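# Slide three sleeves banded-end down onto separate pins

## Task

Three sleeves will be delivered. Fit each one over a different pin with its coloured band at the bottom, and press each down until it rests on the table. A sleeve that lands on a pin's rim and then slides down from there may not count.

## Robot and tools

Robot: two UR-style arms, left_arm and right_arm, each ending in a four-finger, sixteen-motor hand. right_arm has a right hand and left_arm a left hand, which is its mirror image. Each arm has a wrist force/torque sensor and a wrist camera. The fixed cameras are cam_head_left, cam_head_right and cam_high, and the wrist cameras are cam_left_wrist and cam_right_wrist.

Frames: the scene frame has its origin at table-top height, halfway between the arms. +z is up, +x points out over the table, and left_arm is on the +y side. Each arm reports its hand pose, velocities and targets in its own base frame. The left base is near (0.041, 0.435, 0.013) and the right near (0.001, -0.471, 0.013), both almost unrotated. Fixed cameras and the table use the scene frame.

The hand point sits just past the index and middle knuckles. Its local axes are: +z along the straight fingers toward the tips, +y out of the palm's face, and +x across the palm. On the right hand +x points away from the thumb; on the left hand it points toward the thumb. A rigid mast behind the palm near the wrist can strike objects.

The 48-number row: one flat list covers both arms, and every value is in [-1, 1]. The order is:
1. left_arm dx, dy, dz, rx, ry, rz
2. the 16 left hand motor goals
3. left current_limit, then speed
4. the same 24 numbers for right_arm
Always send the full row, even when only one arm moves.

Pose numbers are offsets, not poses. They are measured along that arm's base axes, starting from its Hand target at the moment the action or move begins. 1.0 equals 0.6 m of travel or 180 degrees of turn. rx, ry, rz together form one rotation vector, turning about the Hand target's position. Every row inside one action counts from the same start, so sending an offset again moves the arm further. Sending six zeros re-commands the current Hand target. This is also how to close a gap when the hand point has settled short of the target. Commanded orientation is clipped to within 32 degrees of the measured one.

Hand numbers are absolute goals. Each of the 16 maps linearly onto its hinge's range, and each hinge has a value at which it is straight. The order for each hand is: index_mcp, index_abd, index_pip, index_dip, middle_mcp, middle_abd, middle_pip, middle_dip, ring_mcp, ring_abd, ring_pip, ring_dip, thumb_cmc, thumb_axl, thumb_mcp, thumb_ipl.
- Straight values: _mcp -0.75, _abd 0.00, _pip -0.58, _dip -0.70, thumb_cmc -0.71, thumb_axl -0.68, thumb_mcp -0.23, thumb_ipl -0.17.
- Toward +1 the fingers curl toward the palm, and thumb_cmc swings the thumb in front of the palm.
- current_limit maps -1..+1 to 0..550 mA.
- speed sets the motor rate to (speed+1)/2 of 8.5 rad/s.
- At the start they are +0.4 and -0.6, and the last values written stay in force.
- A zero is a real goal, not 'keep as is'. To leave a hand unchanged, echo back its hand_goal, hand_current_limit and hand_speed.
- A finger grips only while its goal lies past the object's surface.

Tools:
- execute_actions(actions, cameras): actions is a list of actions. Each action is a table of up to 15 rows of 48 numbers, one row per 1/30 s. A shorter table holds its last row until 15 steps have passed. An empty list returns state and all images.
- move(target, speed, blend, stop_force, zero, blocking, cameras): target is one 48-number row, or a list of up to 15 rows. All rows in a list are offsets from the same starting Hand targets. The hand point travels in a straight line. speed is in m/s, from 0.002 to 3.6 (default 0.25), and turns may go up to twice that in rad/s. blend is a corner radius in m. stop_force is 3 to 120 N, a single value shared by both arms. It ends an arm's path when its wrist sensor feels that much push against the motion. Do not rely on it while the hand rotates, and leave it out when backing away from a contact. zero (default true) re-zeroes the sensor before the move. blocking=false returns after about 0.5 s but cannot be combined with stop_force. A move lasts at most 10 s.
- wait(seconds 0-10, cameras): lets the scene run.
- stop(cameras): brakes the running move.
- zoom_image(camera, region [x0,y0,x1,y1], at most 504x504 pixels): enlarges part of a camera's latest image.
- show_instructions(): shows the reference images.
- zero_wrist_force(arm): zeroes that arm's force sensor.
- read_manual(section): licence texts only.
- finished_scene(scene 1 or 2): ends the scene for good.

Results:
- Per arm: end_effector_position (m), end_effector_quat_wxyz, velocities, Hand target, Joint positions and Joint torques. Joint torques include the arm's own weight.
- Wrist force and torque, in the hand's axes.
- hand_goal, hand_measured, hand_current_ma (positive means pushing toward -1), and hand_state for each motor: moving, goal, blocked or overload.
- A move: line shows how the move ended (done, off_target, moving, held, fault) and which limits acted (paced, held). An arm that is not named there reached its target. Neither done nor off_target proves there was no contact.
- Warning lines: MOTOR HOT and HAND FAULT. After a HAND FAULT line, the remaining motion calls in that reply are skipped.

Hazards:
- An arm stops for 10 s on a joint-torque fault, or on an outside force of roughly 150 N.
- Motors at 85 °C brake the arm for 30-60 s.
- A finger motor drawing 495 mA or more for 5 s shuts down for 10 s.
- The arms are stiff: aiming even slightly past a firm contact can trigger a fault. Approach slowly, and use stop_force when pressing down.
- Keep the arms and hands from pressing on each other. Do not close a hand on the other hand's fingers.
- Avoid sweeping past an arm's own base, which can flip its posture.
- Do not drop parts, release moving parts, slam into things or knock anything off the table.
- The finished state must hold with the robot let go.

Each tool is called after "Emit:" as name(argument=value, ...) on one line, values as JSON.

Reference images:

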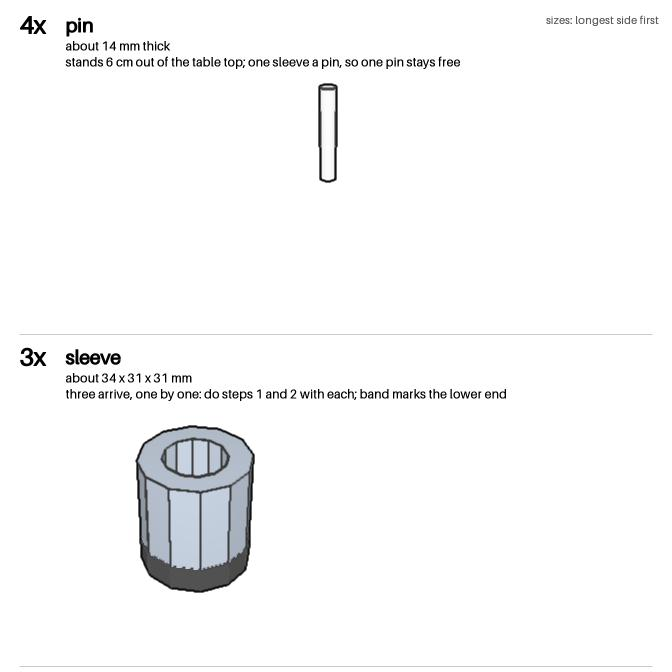

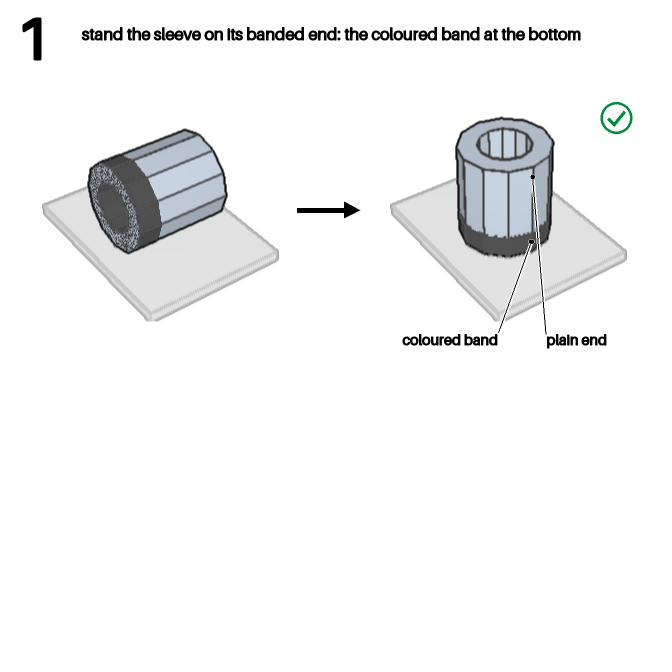

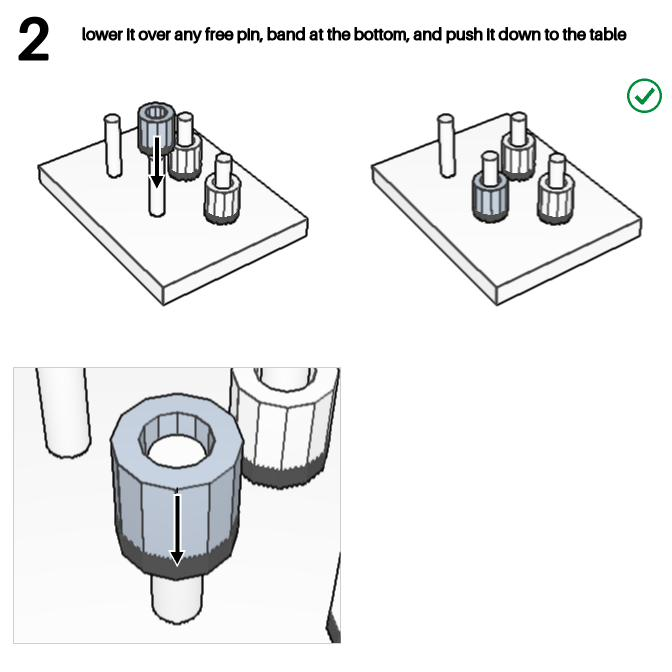

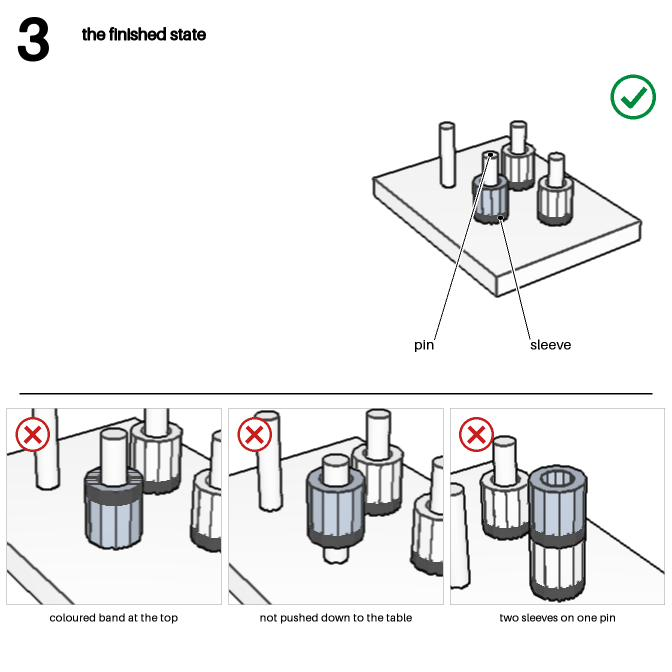

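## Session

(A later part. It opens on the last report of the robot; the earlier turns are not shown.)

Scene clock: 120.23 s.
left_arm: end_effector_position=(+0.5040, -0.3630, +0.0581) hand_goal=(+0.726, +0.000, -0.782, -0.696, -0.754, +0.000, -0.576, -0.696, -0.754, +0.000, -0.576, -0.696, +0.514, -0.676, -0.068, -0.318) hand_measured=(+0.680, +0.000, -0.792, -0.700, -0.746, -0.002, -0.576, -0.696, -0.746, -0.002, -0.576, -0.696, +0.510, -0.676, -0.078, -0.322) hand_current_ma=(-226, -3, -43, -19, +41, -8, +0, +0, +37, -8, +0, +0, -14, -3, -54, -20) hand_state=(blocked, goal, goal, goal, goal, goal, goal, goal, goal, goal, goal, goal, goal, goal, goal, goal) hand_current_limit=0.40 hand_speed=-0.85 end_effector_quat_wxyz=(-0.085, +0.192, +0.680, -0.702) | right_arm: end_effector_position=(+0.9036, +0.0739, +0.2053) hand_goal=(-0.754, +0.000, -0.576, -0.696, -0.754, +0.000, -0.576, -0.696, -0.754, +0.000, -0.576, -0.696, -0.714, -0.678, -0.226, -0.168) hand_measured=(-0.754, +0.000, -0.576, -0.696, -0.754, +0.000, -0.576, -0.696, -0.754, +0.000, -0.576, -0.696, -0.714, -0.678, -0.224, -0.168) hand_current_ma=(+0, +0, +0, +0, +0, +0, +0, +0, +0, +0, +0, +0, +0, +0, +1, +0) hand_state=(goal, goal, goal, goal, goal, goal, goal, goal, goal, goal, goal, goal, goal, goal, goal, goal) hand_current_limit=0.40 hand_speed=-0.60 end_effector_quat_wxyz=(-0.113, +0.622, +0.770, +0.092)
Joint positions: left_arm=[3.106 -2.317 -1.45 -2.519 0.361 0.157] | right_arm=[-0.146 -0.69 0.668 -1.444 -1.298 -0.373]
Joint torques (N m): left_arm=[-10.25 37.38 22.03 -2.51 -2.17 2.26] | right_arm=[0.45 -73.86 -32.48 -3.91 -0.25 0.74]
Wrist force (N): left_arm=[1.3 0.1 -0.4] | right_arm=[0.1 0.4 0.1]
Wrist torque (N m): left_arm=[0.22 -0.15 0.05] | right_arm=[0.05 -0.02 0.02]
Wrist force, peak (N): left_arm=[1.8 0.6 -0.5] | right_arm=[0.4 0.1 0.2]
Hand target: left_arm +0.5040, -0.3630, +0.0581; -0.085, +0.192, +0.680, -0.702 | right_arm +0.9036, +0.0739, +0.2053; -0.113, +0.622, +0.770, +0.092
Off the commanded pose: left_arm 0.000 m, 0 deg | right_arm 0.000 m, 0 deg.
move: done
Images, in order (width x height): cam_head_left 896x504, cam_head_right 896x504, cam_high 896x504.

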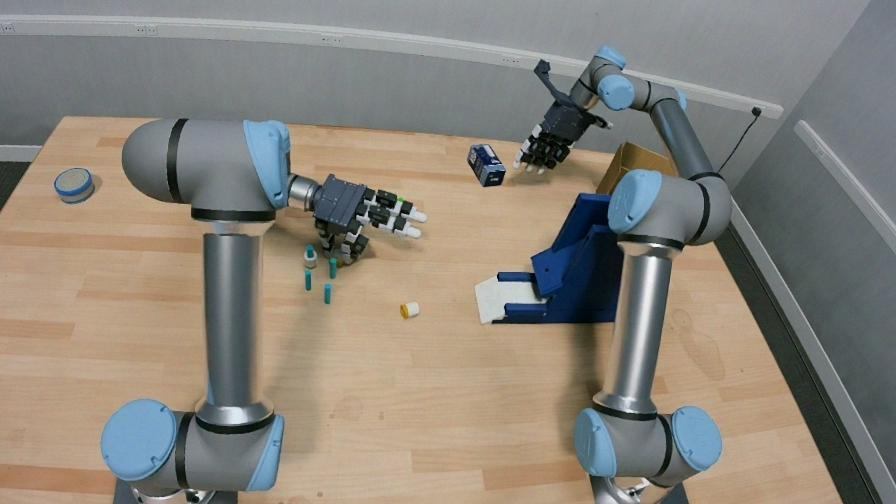

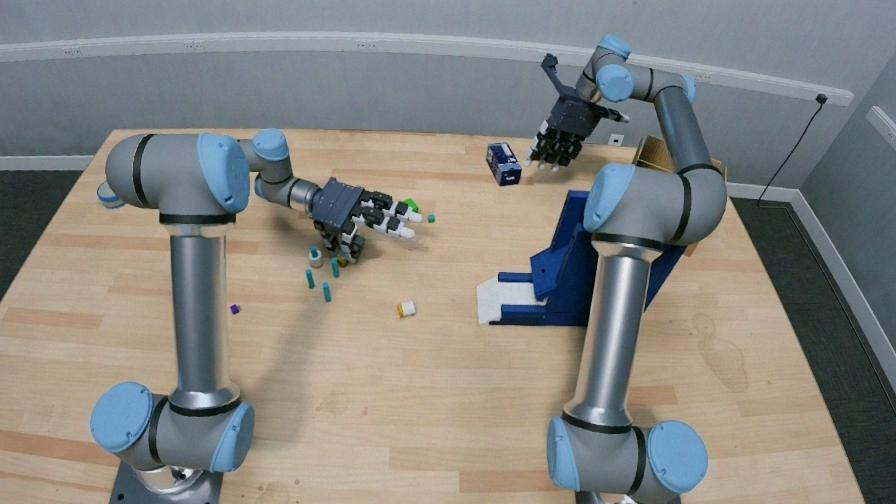

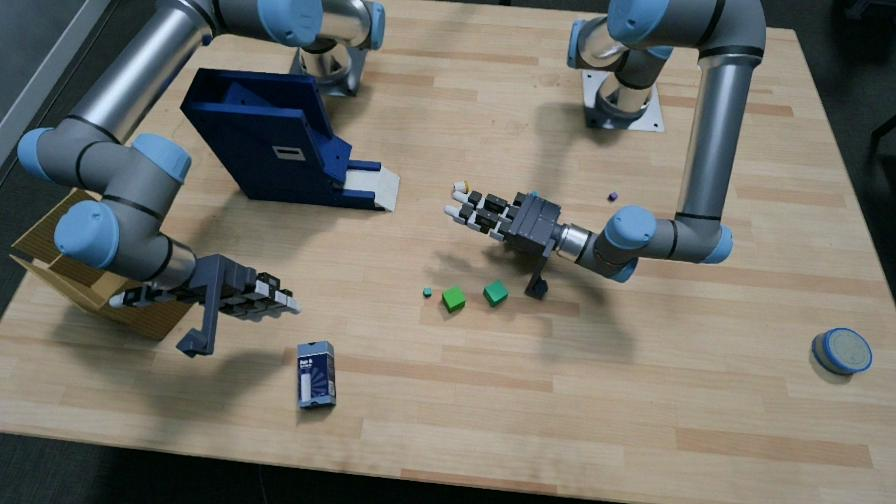

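Emit:
move(target=[[0,0,0,0,0,0,0.781,0,-0.781,-0.6957,-0.754,0,-0.576,-0.696,-0.754,0,-0.576,-0.696,0.5143,-0.6766,-0.0674,-0.3189,0.4,-0.85,0,0,0,0,0,0,-0.754,0,-0.576,-0.696,-0.754,0,-0.576,-0.696,-0.754,0,-0.576,-0.696,-0.714,-0.678,-0.226,-0.168,0.4,-0.6],[0,0,0.24,0,0,0,0.781,0,-0.781,-0.6957,-0.754,0,-0.576,-0.696,-0.754,0,-0.576,-0.696,0.5143,-0.6766,-0.0674,-0.3189,0.4,-0.85,0,0,0,0,0,0,-0.754,0,-0.576,-0.696,-0.754,0,-0.576,-0.696,-0.754,0,-0.576,-0.696,-0.714,-0.678,-0.226,-0.168,0.4,-0.6]], speed=0.12, cameras=["cam_head_right","cam_head_left","cam_high"])

Emit:
zoom_image(camera="cam_high", region=[480, 180, 560, 260])

Emit:
zoom_image(camera="cam_head_right", region=[310, 190, 390, 270])

Scene clock: 122.83 s.
left_arm: end_effector_position=(+0.5039, -0.3630, +0.2020) hand_goal=(+0.780, +0.000, -0.782, -0.696, -0.754, +0.000, -0.576, -0.696, -0.754, +0.000, -0.576, -0.696, +0.514, -0.676, -0.068, -0.318) hand_measured=(+0.702, +0.000, -0.802, -0.706, -0.746, -0.002, -0.576, -0.696, -0.746, -0.002, -0.576, -0.696, +0.510, -0.676, -0.088, -0.326) hand_current_ma=(-385, -3, -88, -44, +41, -8, +0, +0, +38, -8, +0, +0, -14, -3, -114, -50) hand_state=(blocked, goal, goal, goal, goal, goal, goal, goal, goal, goal, goal, goal, goal, goal, goal, goal) hand_current_limit=0.40 hand_speed=-0.85 end_effector_quat_wxyz=(-0.085, +0.192, +0.680, -0.702) | right_arm: end_effector_position=(+0.9036, +0.0739, +0.2053) hand_goal=(-0.754, +0.000, -0.576, -0.696, -0.754, +0.000, -0.576, -0.696, -0.754, +0.000, -0.576, -0.696, -0.714, -0.678, -0.226, -0.168) hand_measured=(-0.754, +0.000, -0.576, -0.696, -0.754, +0.000, -0.576, -0.696, -0.754, +0.000, -0.576, -0.696, -0.714, -0.678, -0.224, -0.168) hand_current_ma=(+0, +0, +0, +0, +0, +0, +0, +0, +0, +0, +0, +0, +0, +0, +1, +0) hand_state=(goal, goal, goal, goal, goal, goal, goal, goal, goal, goal, goal, goal, goal, goal, goal, goal) hand_current_limit=0.40 hand_speed=-0.60 end_effector_quat_wxyz=(-0.113, +0.622, +0.770, +0.092)
Joint positions: left_arm=[3.106 -2.158 -1.314 -2.813 0.361 0.157] | right_arm=[-0.146 -0.69 0.668 -1.444 -1.298 -0.373]
Joint torques (N m): left_arm=[9.09 47.76 25.15 -2.75 1.93 2.41] | right_arm=[1.19 -73.8 -32.18 -3.84 -0.3 0.84]
Wrist force (N): left_arm=[1.6 0.5 -0.4] | right_arm=[-0.3 0.2 0.1]
Wrist torque (N m): left_arm=[0.23 -0.17 -0.02] | right_arm=[0.01 0.04 -0.03]
Wrist force, peak (N): left_arm=[1.5 1.9 -0.7] | right_arm=[0.1 0.5 0.0]
Hand target: left_arm +0.5040, -0.3630, +0.2021; -0.085, +0.192, +0.680, -0.702 | right_arm +0.9036, +0.0739, +0.2053; -0.113, +0.622, +0.770, +0.092
Off the commanded pose: left_arm 0.000 m, 0 deg | right_arm 0.000 m, 0 deg.
move: done
Images, in order (width x height): cam_head_left 896x504, cam_head_right 896x504, cam_high 896x504.

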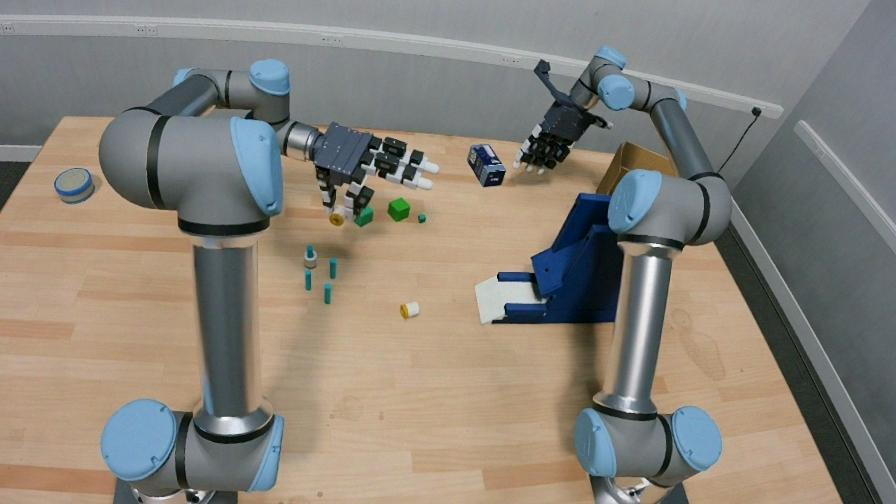

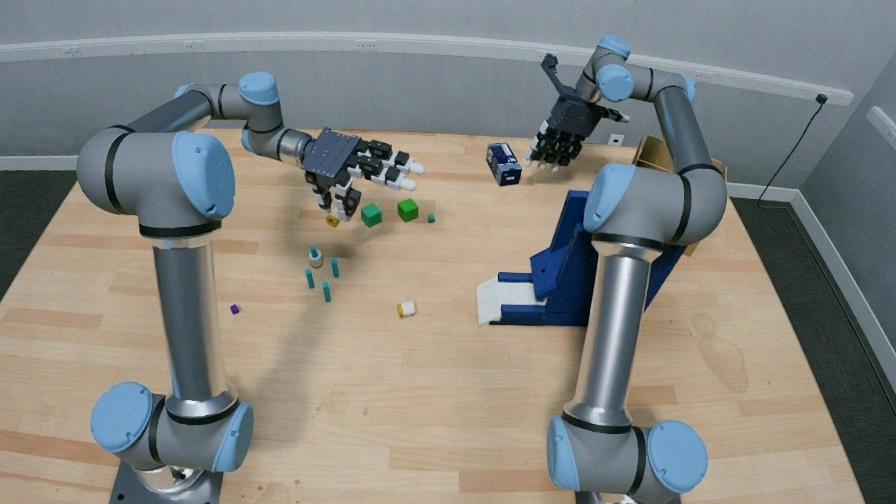

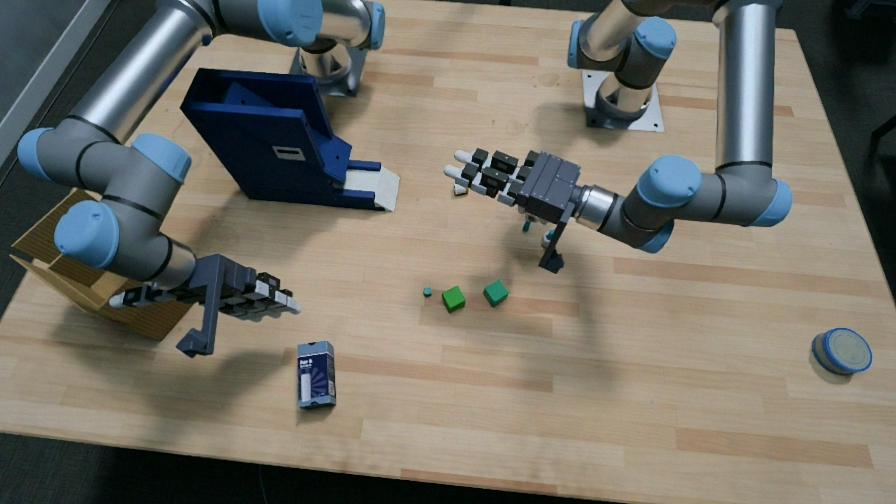

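Scaled by 6.300 from the camera's 896x504 image, which has a finer 1280x720 frame.

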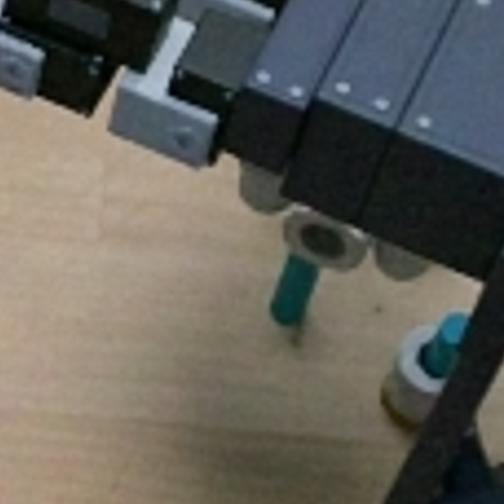

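Scaled by 6.300 from the camera's 896x504 image, which has a finer 1280x720 frame.

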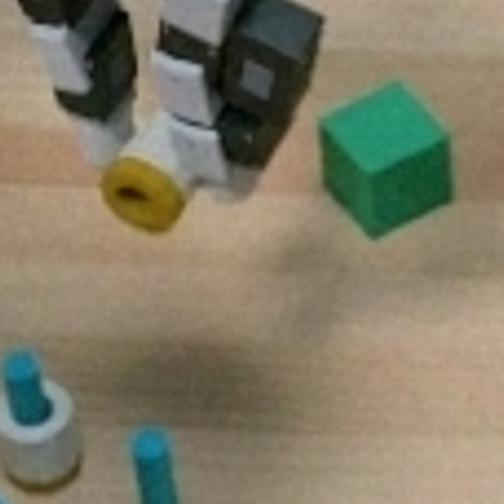

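Emit:
move(target=[[-0.29,-0.0617,0.1133,-0.0598,-0.0296,-0.4574,0.781,0,-0.781,-0.6957,-0.754,0,-0.576,-0.696,-0.754,0,-0.576,-0.696,0.5143,-0.6766,-0.0674,-0.3189,0.4,-0.85,0,0,0,0,0,0,-0.754,0,-0.576,-0.696,-0.754,0,-0.576,-0.696,-0.754,0,-0.576,-0.696,-0.714,-0.678,-0.226,-0.168,0.4,-0.6],[-0.23,0.0837,0.1133,-0.0862,0.0248,-0.9255,0.781,0,-0.781,-0.6957,-0.754,0,-0.576,-0.696,-0.754,0,-0.576,-0.696,0.5143,-0.6766,-0.0674,-0.3189,0.4,-0.85,0,0,0,0,0,0,-0.754,0,-0.576,-0.696,-0.754,0,-0.576,-0.696,-0.754,0,-0.576,-0.696,-0.714,-0.678,-0.226,-0.168,0.4,-0.6],[-0.2057,0.0398,-0.0035,-0.5282,0.152,-0.7658,0.781,0,-0.781,-0.6957,-0.754,0,-0.576,-0.696,-0.754,0,-0.576,-0.696,0.5143,-0.6766,-0.0674,-0.3189,0.4,-0.85,0,0,0,0,0,0,-0.754,0,-0.576,-0.696,-0.754,0,-0.576,-0.696,-0.754,0,-0.576,-0.696,-0.714,-0.678,-0.226,-0.168,0.4,-0.6]], speed=0.4, blend=[0.03,0.03,0], cameras=["cam_head_right","cam_head_left","cam_high","cam_left_wrist"])

Scene clock: 130.60 s.
left_arm: end_effector_position=(+0.3806, -0.3391, +0.2000) hand_goal=(+0.780, +0.000, -0.782, -0.696, -0.754, +0.000, -0.576, -0.696, -0.754, +0.000, -0.576, -0.696, +0.514, -0.676, -0.068, -0.318) hand_measured=(+0.704, -0.002, -0.802, -0.706, -0.748, -0.002, -0.576, -0.696, -0.748, -0.002, -0.576, -0.696, +0.504, -0.676, -0.088, -0.326) hand_current_ma=(-385, -10, -89, -45, +30, -8, +0, +0, +27, -8, +0, +0, -43, -3, -117, -52) hand_state=(blocked, goal, goal, goal, goal, goal, goal, goal, goal, goal, goal, goal, goal, goal, goal, goal) hand_current_limit=0.40 hand_speed=-0.85 end_effector_quat_wxyz=(+0.578, -0.502, +0.500, +0.405) | right_arm: end_effector_position=(+0.9036, +0.0739, +0.2053) hand_goal=(-0.754, +0.000, -0.576, -0.696, -0.754, +0.000, -0.576, -0.696, -0.754, +0.000, -0.576, -0.696, -0.714, -0.678, -0.226, -0.168) hand_measured=(-0.754, +0.000, -0.576, -0.696, -0.754, +0.000, -0.576, -0.696, -0.754, +0.000, -0.576, -0.696, -0.714, -0.678, -0.224, -0.168) hand_current_ma=(+0, +0, +0, +0, +0, +0, +0, +0, +0, +0, +0, +0, +0, +0, +1, +0) hand_state=(goal, goal, goal, goal, goal, goal, goal, goal, goal, goal, goal, goal, goal, goal, goal, goal) hand_current_limit=0.40 hand_speed=-0.60 end_effector_quat_wxyz=(-0.113, +0.622, +0.770, +0.092)
Joint positions: left_arm=[2.386 -2.433 -0.969 -2.873 2.558 1.401] | right_arm=[-0.146 -0.69 0.668 -1.444 -1.298 -0.373]
Joint torques (N m): left_arm=[10.36 45.38 8.57 0.38 0.41 2.55] | right_arm=[0.67 -73.05 -32.27 -3.83 -0.31 0.87]
Wrist force (N): left_arm=[0.9 -0.2 -0.1] | right_arm=[0.0 0.1 0.0]
Wrist torque (N m): left_arm=[0.03 -0.23 -0.06] | right_arm=[0.01 -0.01 0.01]
Wrist force, peak (N): left_arm=[1.7 0.7 -0.9] | right_arm=[-0.3 0.4 -0.2]
Hand target: left_arm +0.3806, -0.3391, +0.2000; +0.578, -0.502, +0.500, +0.405 | right_arm +0.9036, +0.0739, +0.2053; -0.113, +0.622, +0.770, +0.092
Off the commanded pose: left_arm 0.000 m, 0 deg | right_arm 0.000 m, 0 deg.
move: done
camera_calibration:
cam_left_wrist: T_world_to_cam=[[0.446668, -0.0489038, 0.893362, -0.397239], [0.445336, -0.853872, -0.269404, -0.464916], [0.775992, 0.51818, -0.359619, 0.0690558], [0, 0, 0, 1]] pos_world=[0.330891, -0.452189, 0.254462]
Images, in order (width x height): cam_head_left 896x504, cam_head_right 896x504, cam_high 896x504, cam_left_wrist 672x504.

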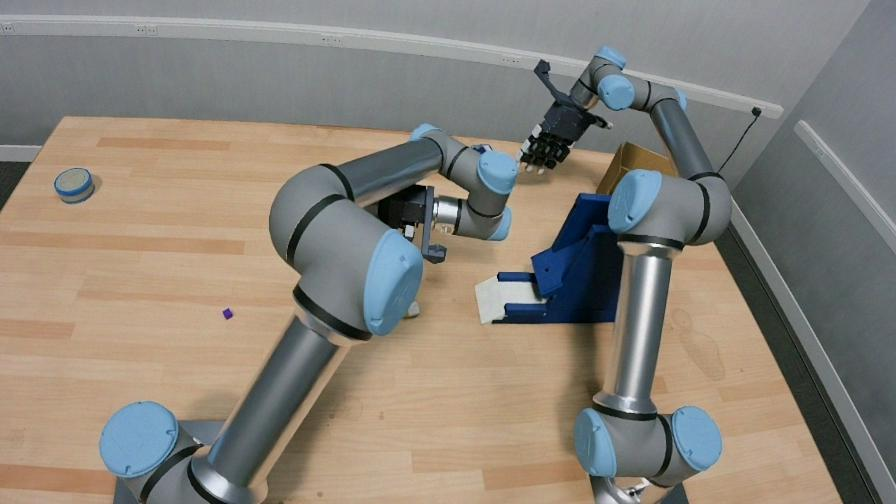

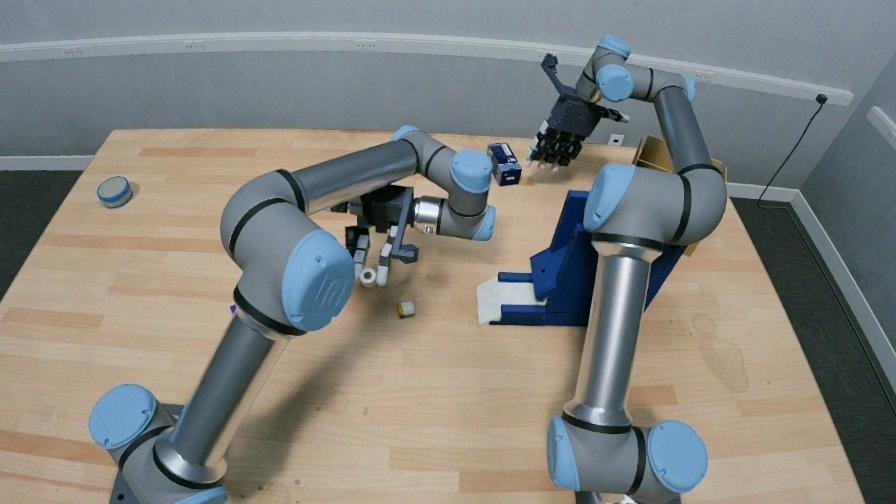

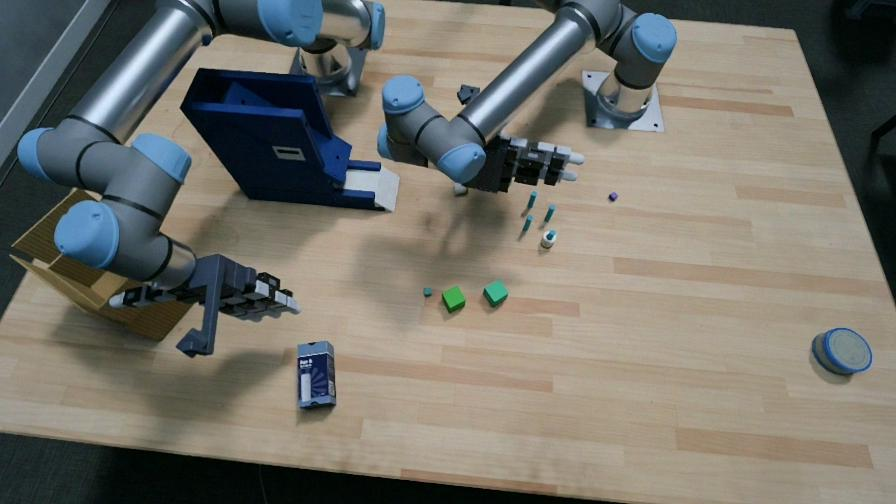

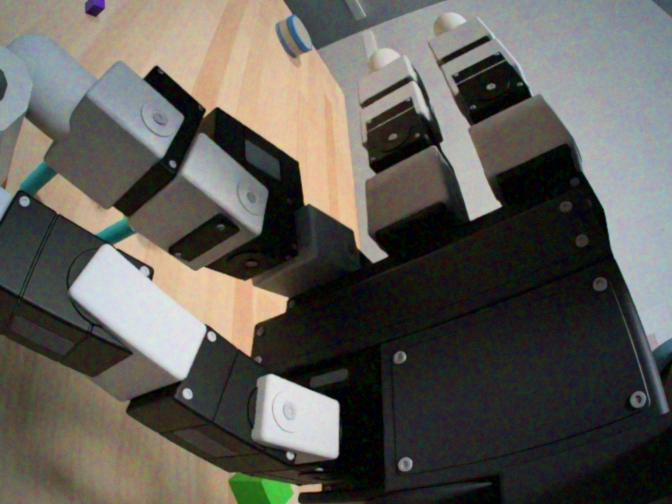

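Emit:
zoom_image(camera="cam_head_right", region=[340, 230, 420, 310])

Scaled by 6.300 from the camera's 896x504 image, which has a finer 1280x720 frame.

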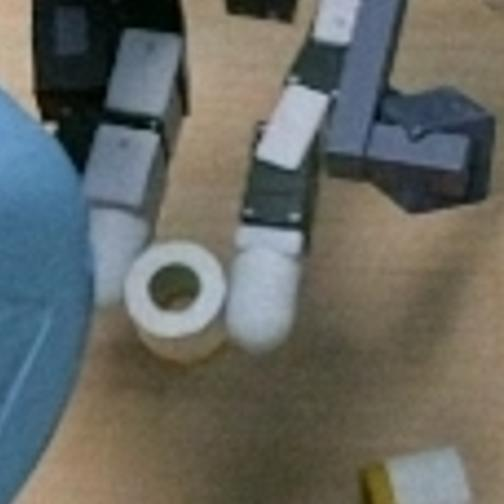

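Emit:
move(target=[0,0,-0.2027,0,0,0,0.781,0,-0.781,-0.6957,-0.754,0,-0.576,-0.696,-0.754,0,-0.576,-0.696,0.5143,-0.6766,-0.0674,-0.3189,0.4,-0.85,0,0,0,0,0,0,-0.754,0,-0.576,-0.696,-0.754,0,-0.576,-0.696,-0.754,0,-0.576,-0.696,-0.714,-0.678,-0.226,-0.168,0.4,-0.6], speed=0.2, cameras=["cam_head_right","cam_high"])

Emit:
zoom_image(camera="cam_head_right", region=[330, 240, 430, 340])

Emit:
zoom_image(camera="cam_high", region=[430, 130, 590, 250])

Scene clock: 133.13 s.
left_arm: end_effector_position=(+0.3806, -0.3391, +0.0784) hand_goal=(+0.780, +0.000, -0.782, -0.696, -0.754, +0.000, -0.576, -0.696, -0.754, +0.000, -0.576, -0.696, +0.514, -0.676, -0.068, -0.318) hand_measured=(+0.704, -0.004, -0.802, -0.706, -0.748, -0.002, -0.576, -0.696, -0.748, -0.002, -0.576, -0.696, +0.504, -0.676, -0.088, -0.326) hand_current_ma=(-385, -12, -89, -45, +28, -8, +0, +0, +25, -8, +0, +0, -49, -3, -117, -52) hand_state=(blocked, goal, goal, goal, goal, goal, goal, goal, goal, goal, goal, goal, goal, goal, goal, goal) hand_current_limit=0.40 hand_speed=-0.85 end_effector_quat_wxyz=(+0.578, -0.502, +0.500, +0.405) | right_arm: end_effector_position=(+0.9036, +0.0739, +0.2053) hand_goal=(-0.754, +0.000, -0.576, -0.696, -0.754, +0.000, -0.576, -0.696, -0.754, +0.000, -0.576, -0.696, -0.714, -0.678, -0.226, -0.168) hand_measured=(-0.754, +0.000, -0.576, -0.696, -0.754, +0.000, -0.576, -0.696, -0.754, +0.000, -0.576, -0.696, -0.714, -0.678, -0.224, -0.168) hand_current_ma=(+0, +0, +0, +0, +0, +0, +0, +0, +0, +0, +0, +0, +0, +0, +1, +0) hand_state=(goal, goal, goal, goal, goal, goal, goal, goal, goal, goal, goal, goal, goal, goal, goal, goal) hand_current_limit=0.40 hand_speed=-0.60 end_effector_quat_wxyz=(-0.113, +0.622, +0.770, +0.092)
Joint positions: left_arm=[2.386 -2.555 -1.068 -2.652 2.558 1.401] | right_arm=[-0.146 -0.69 0.668 -1.444 -1.298 -0.373]
Joint torques (N m): left_arm=[6.33 43.7 8.78 0.54 1.87 2.68] | right_arm=[0.34 -72.82 -32.4 -3.81 -0.29 0.91]
Wrist force (N): left_arm=[1.0 -0.2 -0.4] | right_arm=[-0.1 0.2 0.0]
Wrist torque (N m): left_arm=[0.04 -0.24 -0.07] | right_arm=[0.02 0.02 0.00]
Wrist force, peak (N): left_arm=[1.9 0.2 -0.3] | right_arm=[0.1 0.5 0.2]
Hand target: left_arm +0.3806, -0.3391, +0.0783; +0.578, -0.502, +0.500, +0.405 | right_arm +0.9036, +0.0739, +0.2053; -0.113, +0.622, +0.770, +0.092
Off the commanded pose: left_arm 0.000 m, 0 deg | right_arm 0.000 m, 0 deg.
move: done
Images, in order (width x height): cam_head_right 896x504, cam_high 896x504.

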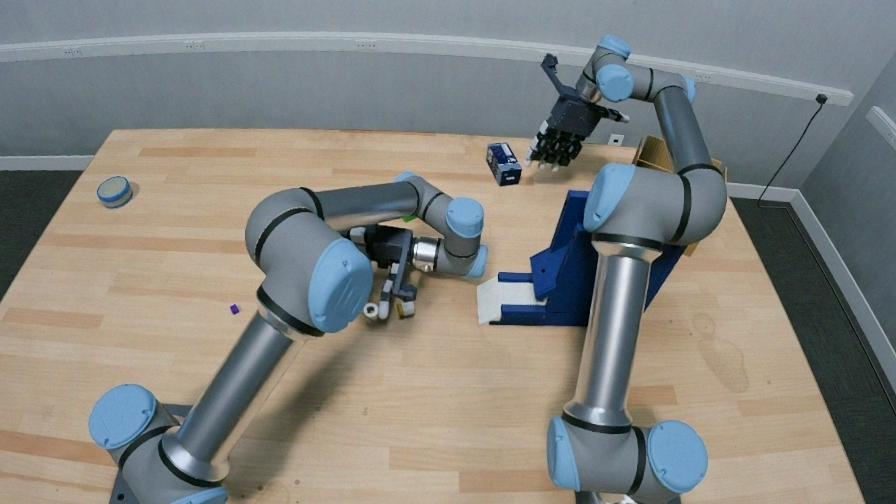

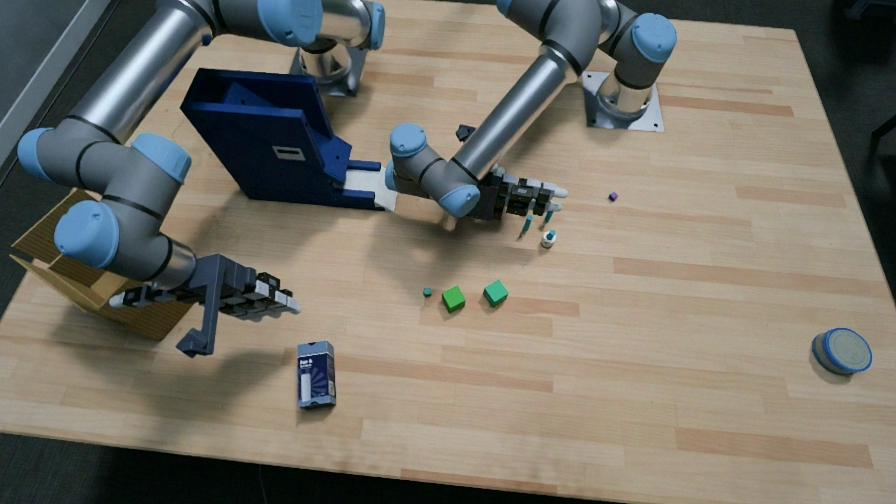

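Scaled by 5.040 from the camera's 896x504 image, which has a finer 1280x720 frame.

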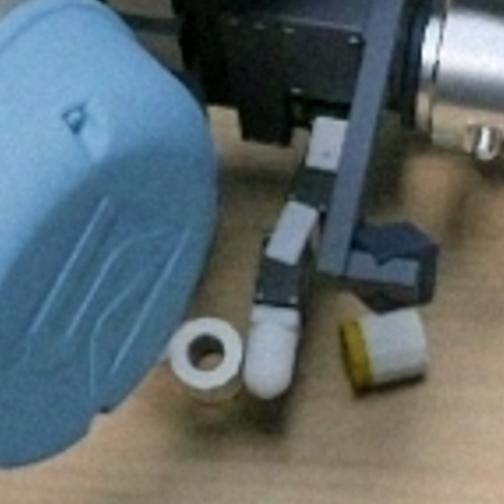

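Scaled by 3.150 from the camera's 896x504 image, which has a finer 1280x720 frame.

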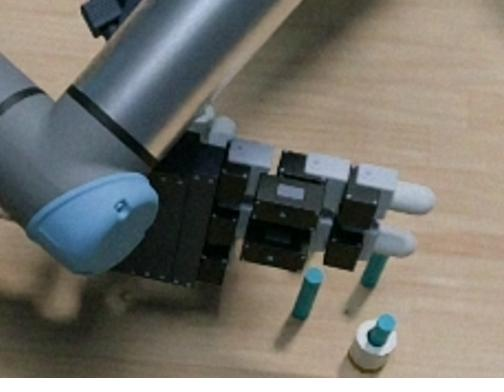

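Emit:
move(target=[0,0,-0.0785,0,0,0,0.781,0,-0.781,-0.6957,-0.754,0,-0.576,-0.696,-0.754,0,-0.576,-0.696,0.5143,-0.6766,-0.0674,-0.3189,0.4,-0.85,0,0,0,0,0,0,-0.754,0,-0.576,-0.696,-0.754,0,-0.576,-0.696,-0.754,0,-0.576,-0.696,-0.714,-0.678,-0.226,-0.168,0.4,-0.6], speed=0.03, stop_force=4, cameras=["cam_head_right","cam_high"])

Emit:
zoom_image(camera="cam_head_right", region=[330, 260, 430, 360])

Emit:
zoom_image(camera="cam_high", region=[430, 130, 590, 250])

Scene clock: 135.97 s.
left_arm: end_effector_position=(+0.3806, -0.3391, +0.0312) hand_goal=(+0.780, +0.000, -0.782, -0.696, -0.754, +0.000, -0.576, -0.696, -0.754, +0.000, -0.576, -0.696, +0.514, -0.676, -0.068, -0.318) hand_measured=(+0.704, +0.012, -0.802, -0.706, -0.748, -0.002, -0.576, -0.696, -0.748, -0.002, -0.576, -0.696, +0.520, -0.676, -0.088, -0.326) hand_current_ma=(-385, +48, -91, -45, +28, -8, +0, +0, +25, -8, +0, +0, +30, -3, -117, -53) hand_state=(blocked, goal, goal, goal, goal, goal, goal, goal, goal, goal, goal, goal, goal, goal, goal, goal) hand_current_limit=0.40 hand_speed=-0.85 end_effector_quat_wxyz=(+0.578, -0.502, +0.500, +0.405) | right_arm: end_effector_position=(+0.9036, +0.0739, +0.2053) hand_goal=(-0.754, +0.000, -0.576, -0.696, -0.754, +0.000, -0.576, -0.696, -0.754, +0.000, -0.576, -0.696, -0.714, -0.678, -0.226, -0.168) hand_measured=(-0.754, +0.000, -0.576, -0.696, -0.754, +0.000, -0.576, -0.696, -0.754, +0.000, -0.576, -0.696, -0.714, -0.678, -0.224, -0.168) hand_current_ma=(+0, +0, +0, +0, +0, +0, +0, +0, +0, +0, +0, +0, +0, +0, +1, +0) hand_state=(goal, goal, goal, goal, goal, goal, goal, goal, goal, goal, goal, goal, goal, goal, goal, goal) hand_current_limit=0.40 hand_speed=-0.60 end_effector_quat_wxyz=(-0.113, +0.622, +0.770, +0.092)
Joint positions: left_arm=[2.386 -2.617 -1.077 -2.58 2.558 1.401] | right_arm=[-0.146 -0.69 0.668 -1.444 -1.298 -0.373]
Joint torques (N m): left_arm=[-8.18 43.76 8.72 0.79 1.43 -0.61] | right_arm=[0.93 -73.28 -32.24 -3.8 -0.26 0.89]
Wrist force (N): left_arm=[-1.1 -0.5 -0.5] | right_arm=[-0.1 0.3 0.4]
Wrist torque (N m): left_arm=[0.03 -0.12 0.01] | right_arm=[0.00 0.00 0.00]
Wrist force, peak (N): left_arm=[-1.6 -0.9 -0.3] | right_arm=[0.0 0.5 0.1]
Hand target: left_arm +0.3806, -0.3391, +0.0312; +0.578, -0.502, +0.500, +0.405 | right_arm +0.9036, +0.0739, +0.2053; -0.113, +0.622, +0.770, +0.092
Off the commanded pose: left_arm 0.000 m, 0 deg | right_arm 0.000 m, 0 deg.
move: done
Images, in order (width x height): cam_head_right 896x504, cam_high 896x504.

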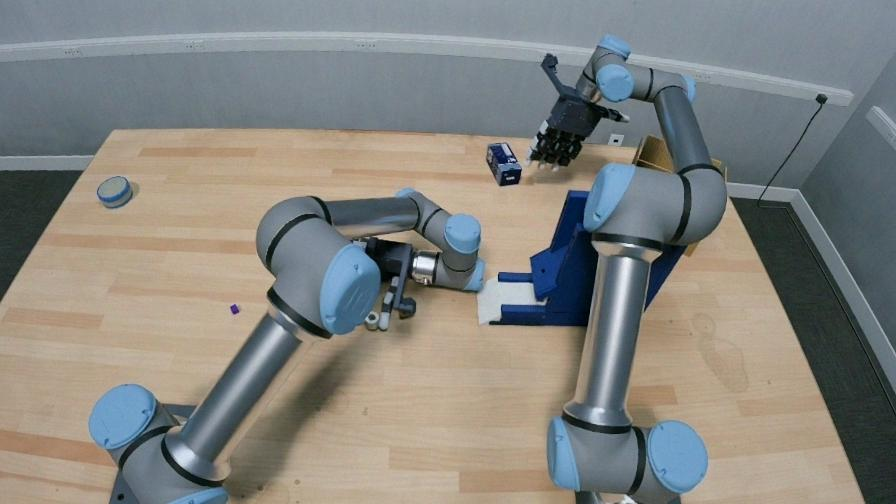

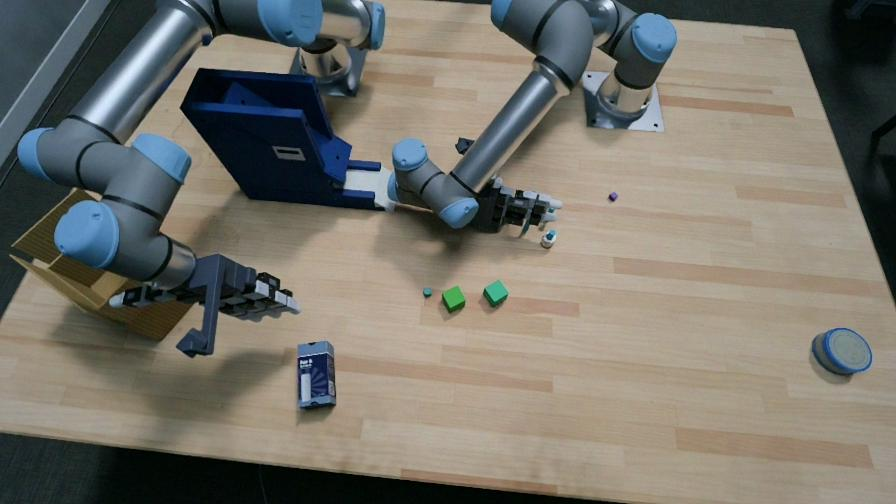

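Scaled by 5.040 from the camera's 896x504 image, which has a finer 1280x720 frame.

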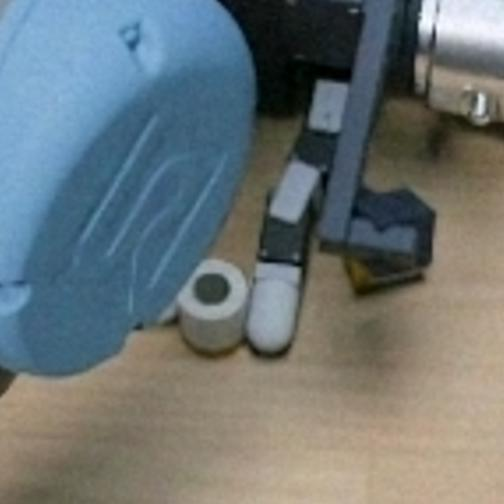

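Scaled by 3.150 from the camera's 896x504 image, which has a finer 1280x720 frame.

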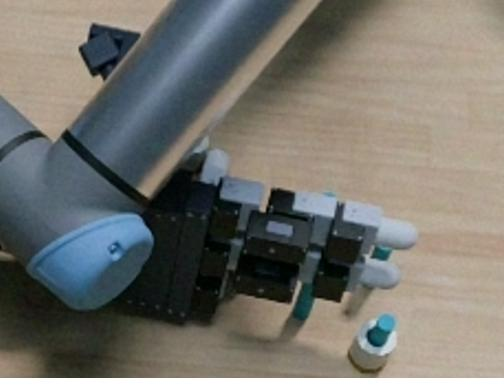

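Emit:
move(target=[[0,0,0.0017,0,0,0,0.5,0,-0.6,-0.6957,-0.754,0,-0.576,-0.696,-0.754,0,-0.576,-0.696,0.5143,-0.6766,-0.0674,-0.3189,0.4,-0.9,0,0,0,0,0,0,-0.754,0,-0.576,-0.696,-0.754,0,-0.576,-0.696,-0.754,0,-0.576,-0.696,-0.714,-0.678,-0.226,-0.168,0.4,-0.6],[-0.0013,-0.0082,0.0017,0,0,0,0.5,0,-0.6,-0.6957,-0.754,0,-0.576,-0.696,-0.754,0,-0.576,-0.696,0.5143,-0.6766,-0.0674,-0.3189,0.4,-0.9,0,0,0,0,0,0,-0.754,0,-0.576,-0.696,-0.754,0,-0.576,-0.696,-0.754,0,-0.576,-0.696,-0.714,-0.678,-0.226,-0.168,0.4,-0.6]], speed=0.05, cameras=["cam_head_right","cam_high"])

Emit:
zoom_image(camera="cam_head_right", region=[330, 260, 430, 360])

Scene clock: 138.47 s.
left_arm: end_effector_position=(+0.3798, -0.3440, +0.0323) hand_goal=(+0.500, +0.000, -0.600, -0.696, -0.754, +0.000, -0.576, -0.696, -0.754, +0.000, -0.576, -0.696, +0.514, -0.676, -0.068, -0.318) hand_measured=(+0.500, -0.002, -0.602, -0.698, -0.748, -0.002, -0.576, -0.696, -0.748, -0.002, -0.576, -0.696, +0.508, -0.676, -0.070, -0.320) hand_current_ma=(+4, -5, -10, -12, +28, -8, +0, +0, +25, -8, +0, +0, -30, -3, -13, -12) hand_state=(goal, goal, goal, goal, goal, goal, goal, goal, goal, goal, goal, goal, goal, goal, goal, goal) hand_current_limit=0.40 hand_speed=-0.90 end_effector_quat_wxyz=(+0.578, -0.502, +0.500, +0.405) | right_arm: end_effector_position=(+0.9036, +0.0739, +0.2053) hand_goal=(-0.754, +0.000, -0.576, -0.696, -0.754, +0.000, -0.576, -0.696, -0.754, +0.000, -0.576, -0.696, -0.714, -0.678, -0.226, -0.168) hand_measured=(-0.754, +0.000, -0.576, -0.696, -0.754, +0.000, -0.576, -0.696, -0.754, +0.000, -0.576, -0.696, -0.714, -0.678, -0.224, -0.168) hand_current_ma=(+0, +0, +0, +0, +0, +0, +0, +0, +0, +0, +0, +0, +0, +0, +1, +0) hand_state=(goal, goal, goal, goal, goal, goal, goal, goal, goal, goal, goal, goal, goal, goal, goal, goal) hand_current_limit=0.40 hand_speed=-0.60 end_effector_quat_wxyz=(-0.113, +0.622, +0.770, +0.092)
Joint positions: left_arm=[2.38 -2.624 -1.06 -2.591 2.552 1.401] | right_arm=[-0.146 -0.69 0.668 -1.444 -1.298 -0.373]
Joint torques (N m): left_arm=[-9.62 44.67 22.95 -3.08 -2.21 0.3] | right_arm=[0.53 -72.81 -32.41 -3.89 -0.35 0.89]
Wrist force (N): left_arm=[0.1 -0.4 -0.6] | right_arm=[-0.1 0.1 -0.2]
Wrist torque (N m): left_arm=[0.05 -0.17 -0.09] | right_arm=[0.03 0.01 0.00]
Wrist force, peak (N): left_arm=[-1.2 -1.1 -0.7] | right_arm=[0.0 0.5 0.0]
Hand target: left_arm +0.3798, -0.3440, +0.0323; +0.578, -0.502, +0.500, +0.405 | right_arm +0.9036, +0.0739, +0.2053; -0.113, +0.622, +0.770, +0.092
Off the commanded pose: left_arm 0.000 m, 0 deg | right_arm 0.000 m, 0 deg.
move: done
Images, in order (width x height): cam_head_right 896x504, cam_high 896x504.

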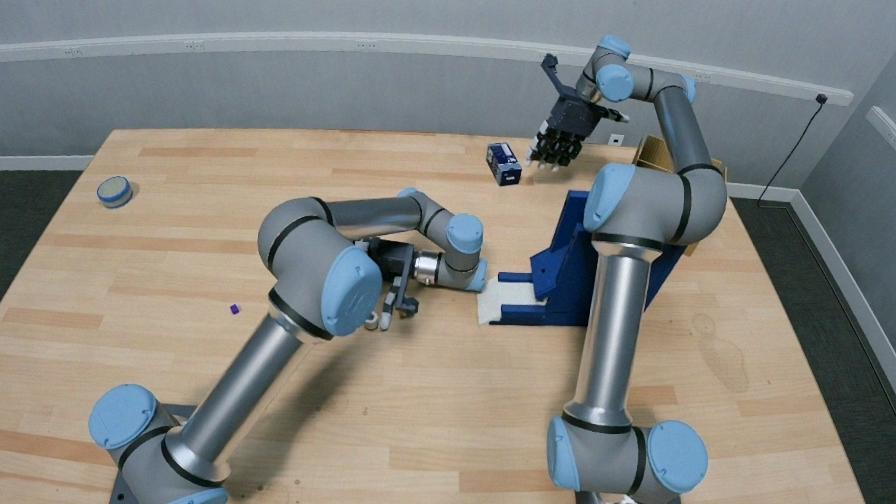

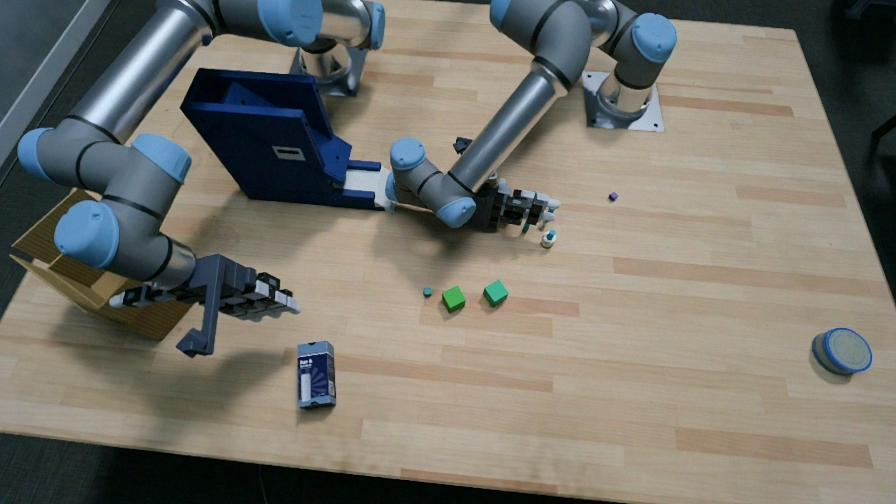

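Scaled by 5.040 from the camera's 896x504 image, which has a finer 1280x720 frame.

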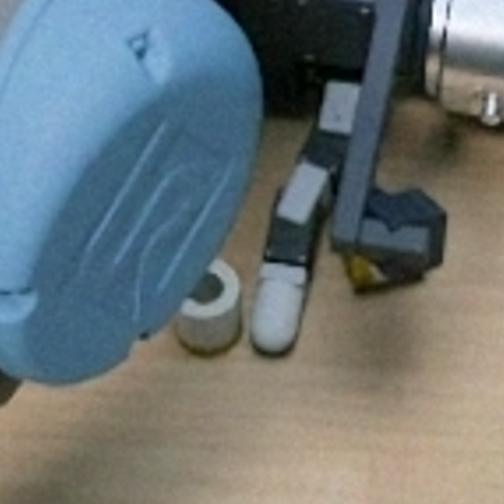

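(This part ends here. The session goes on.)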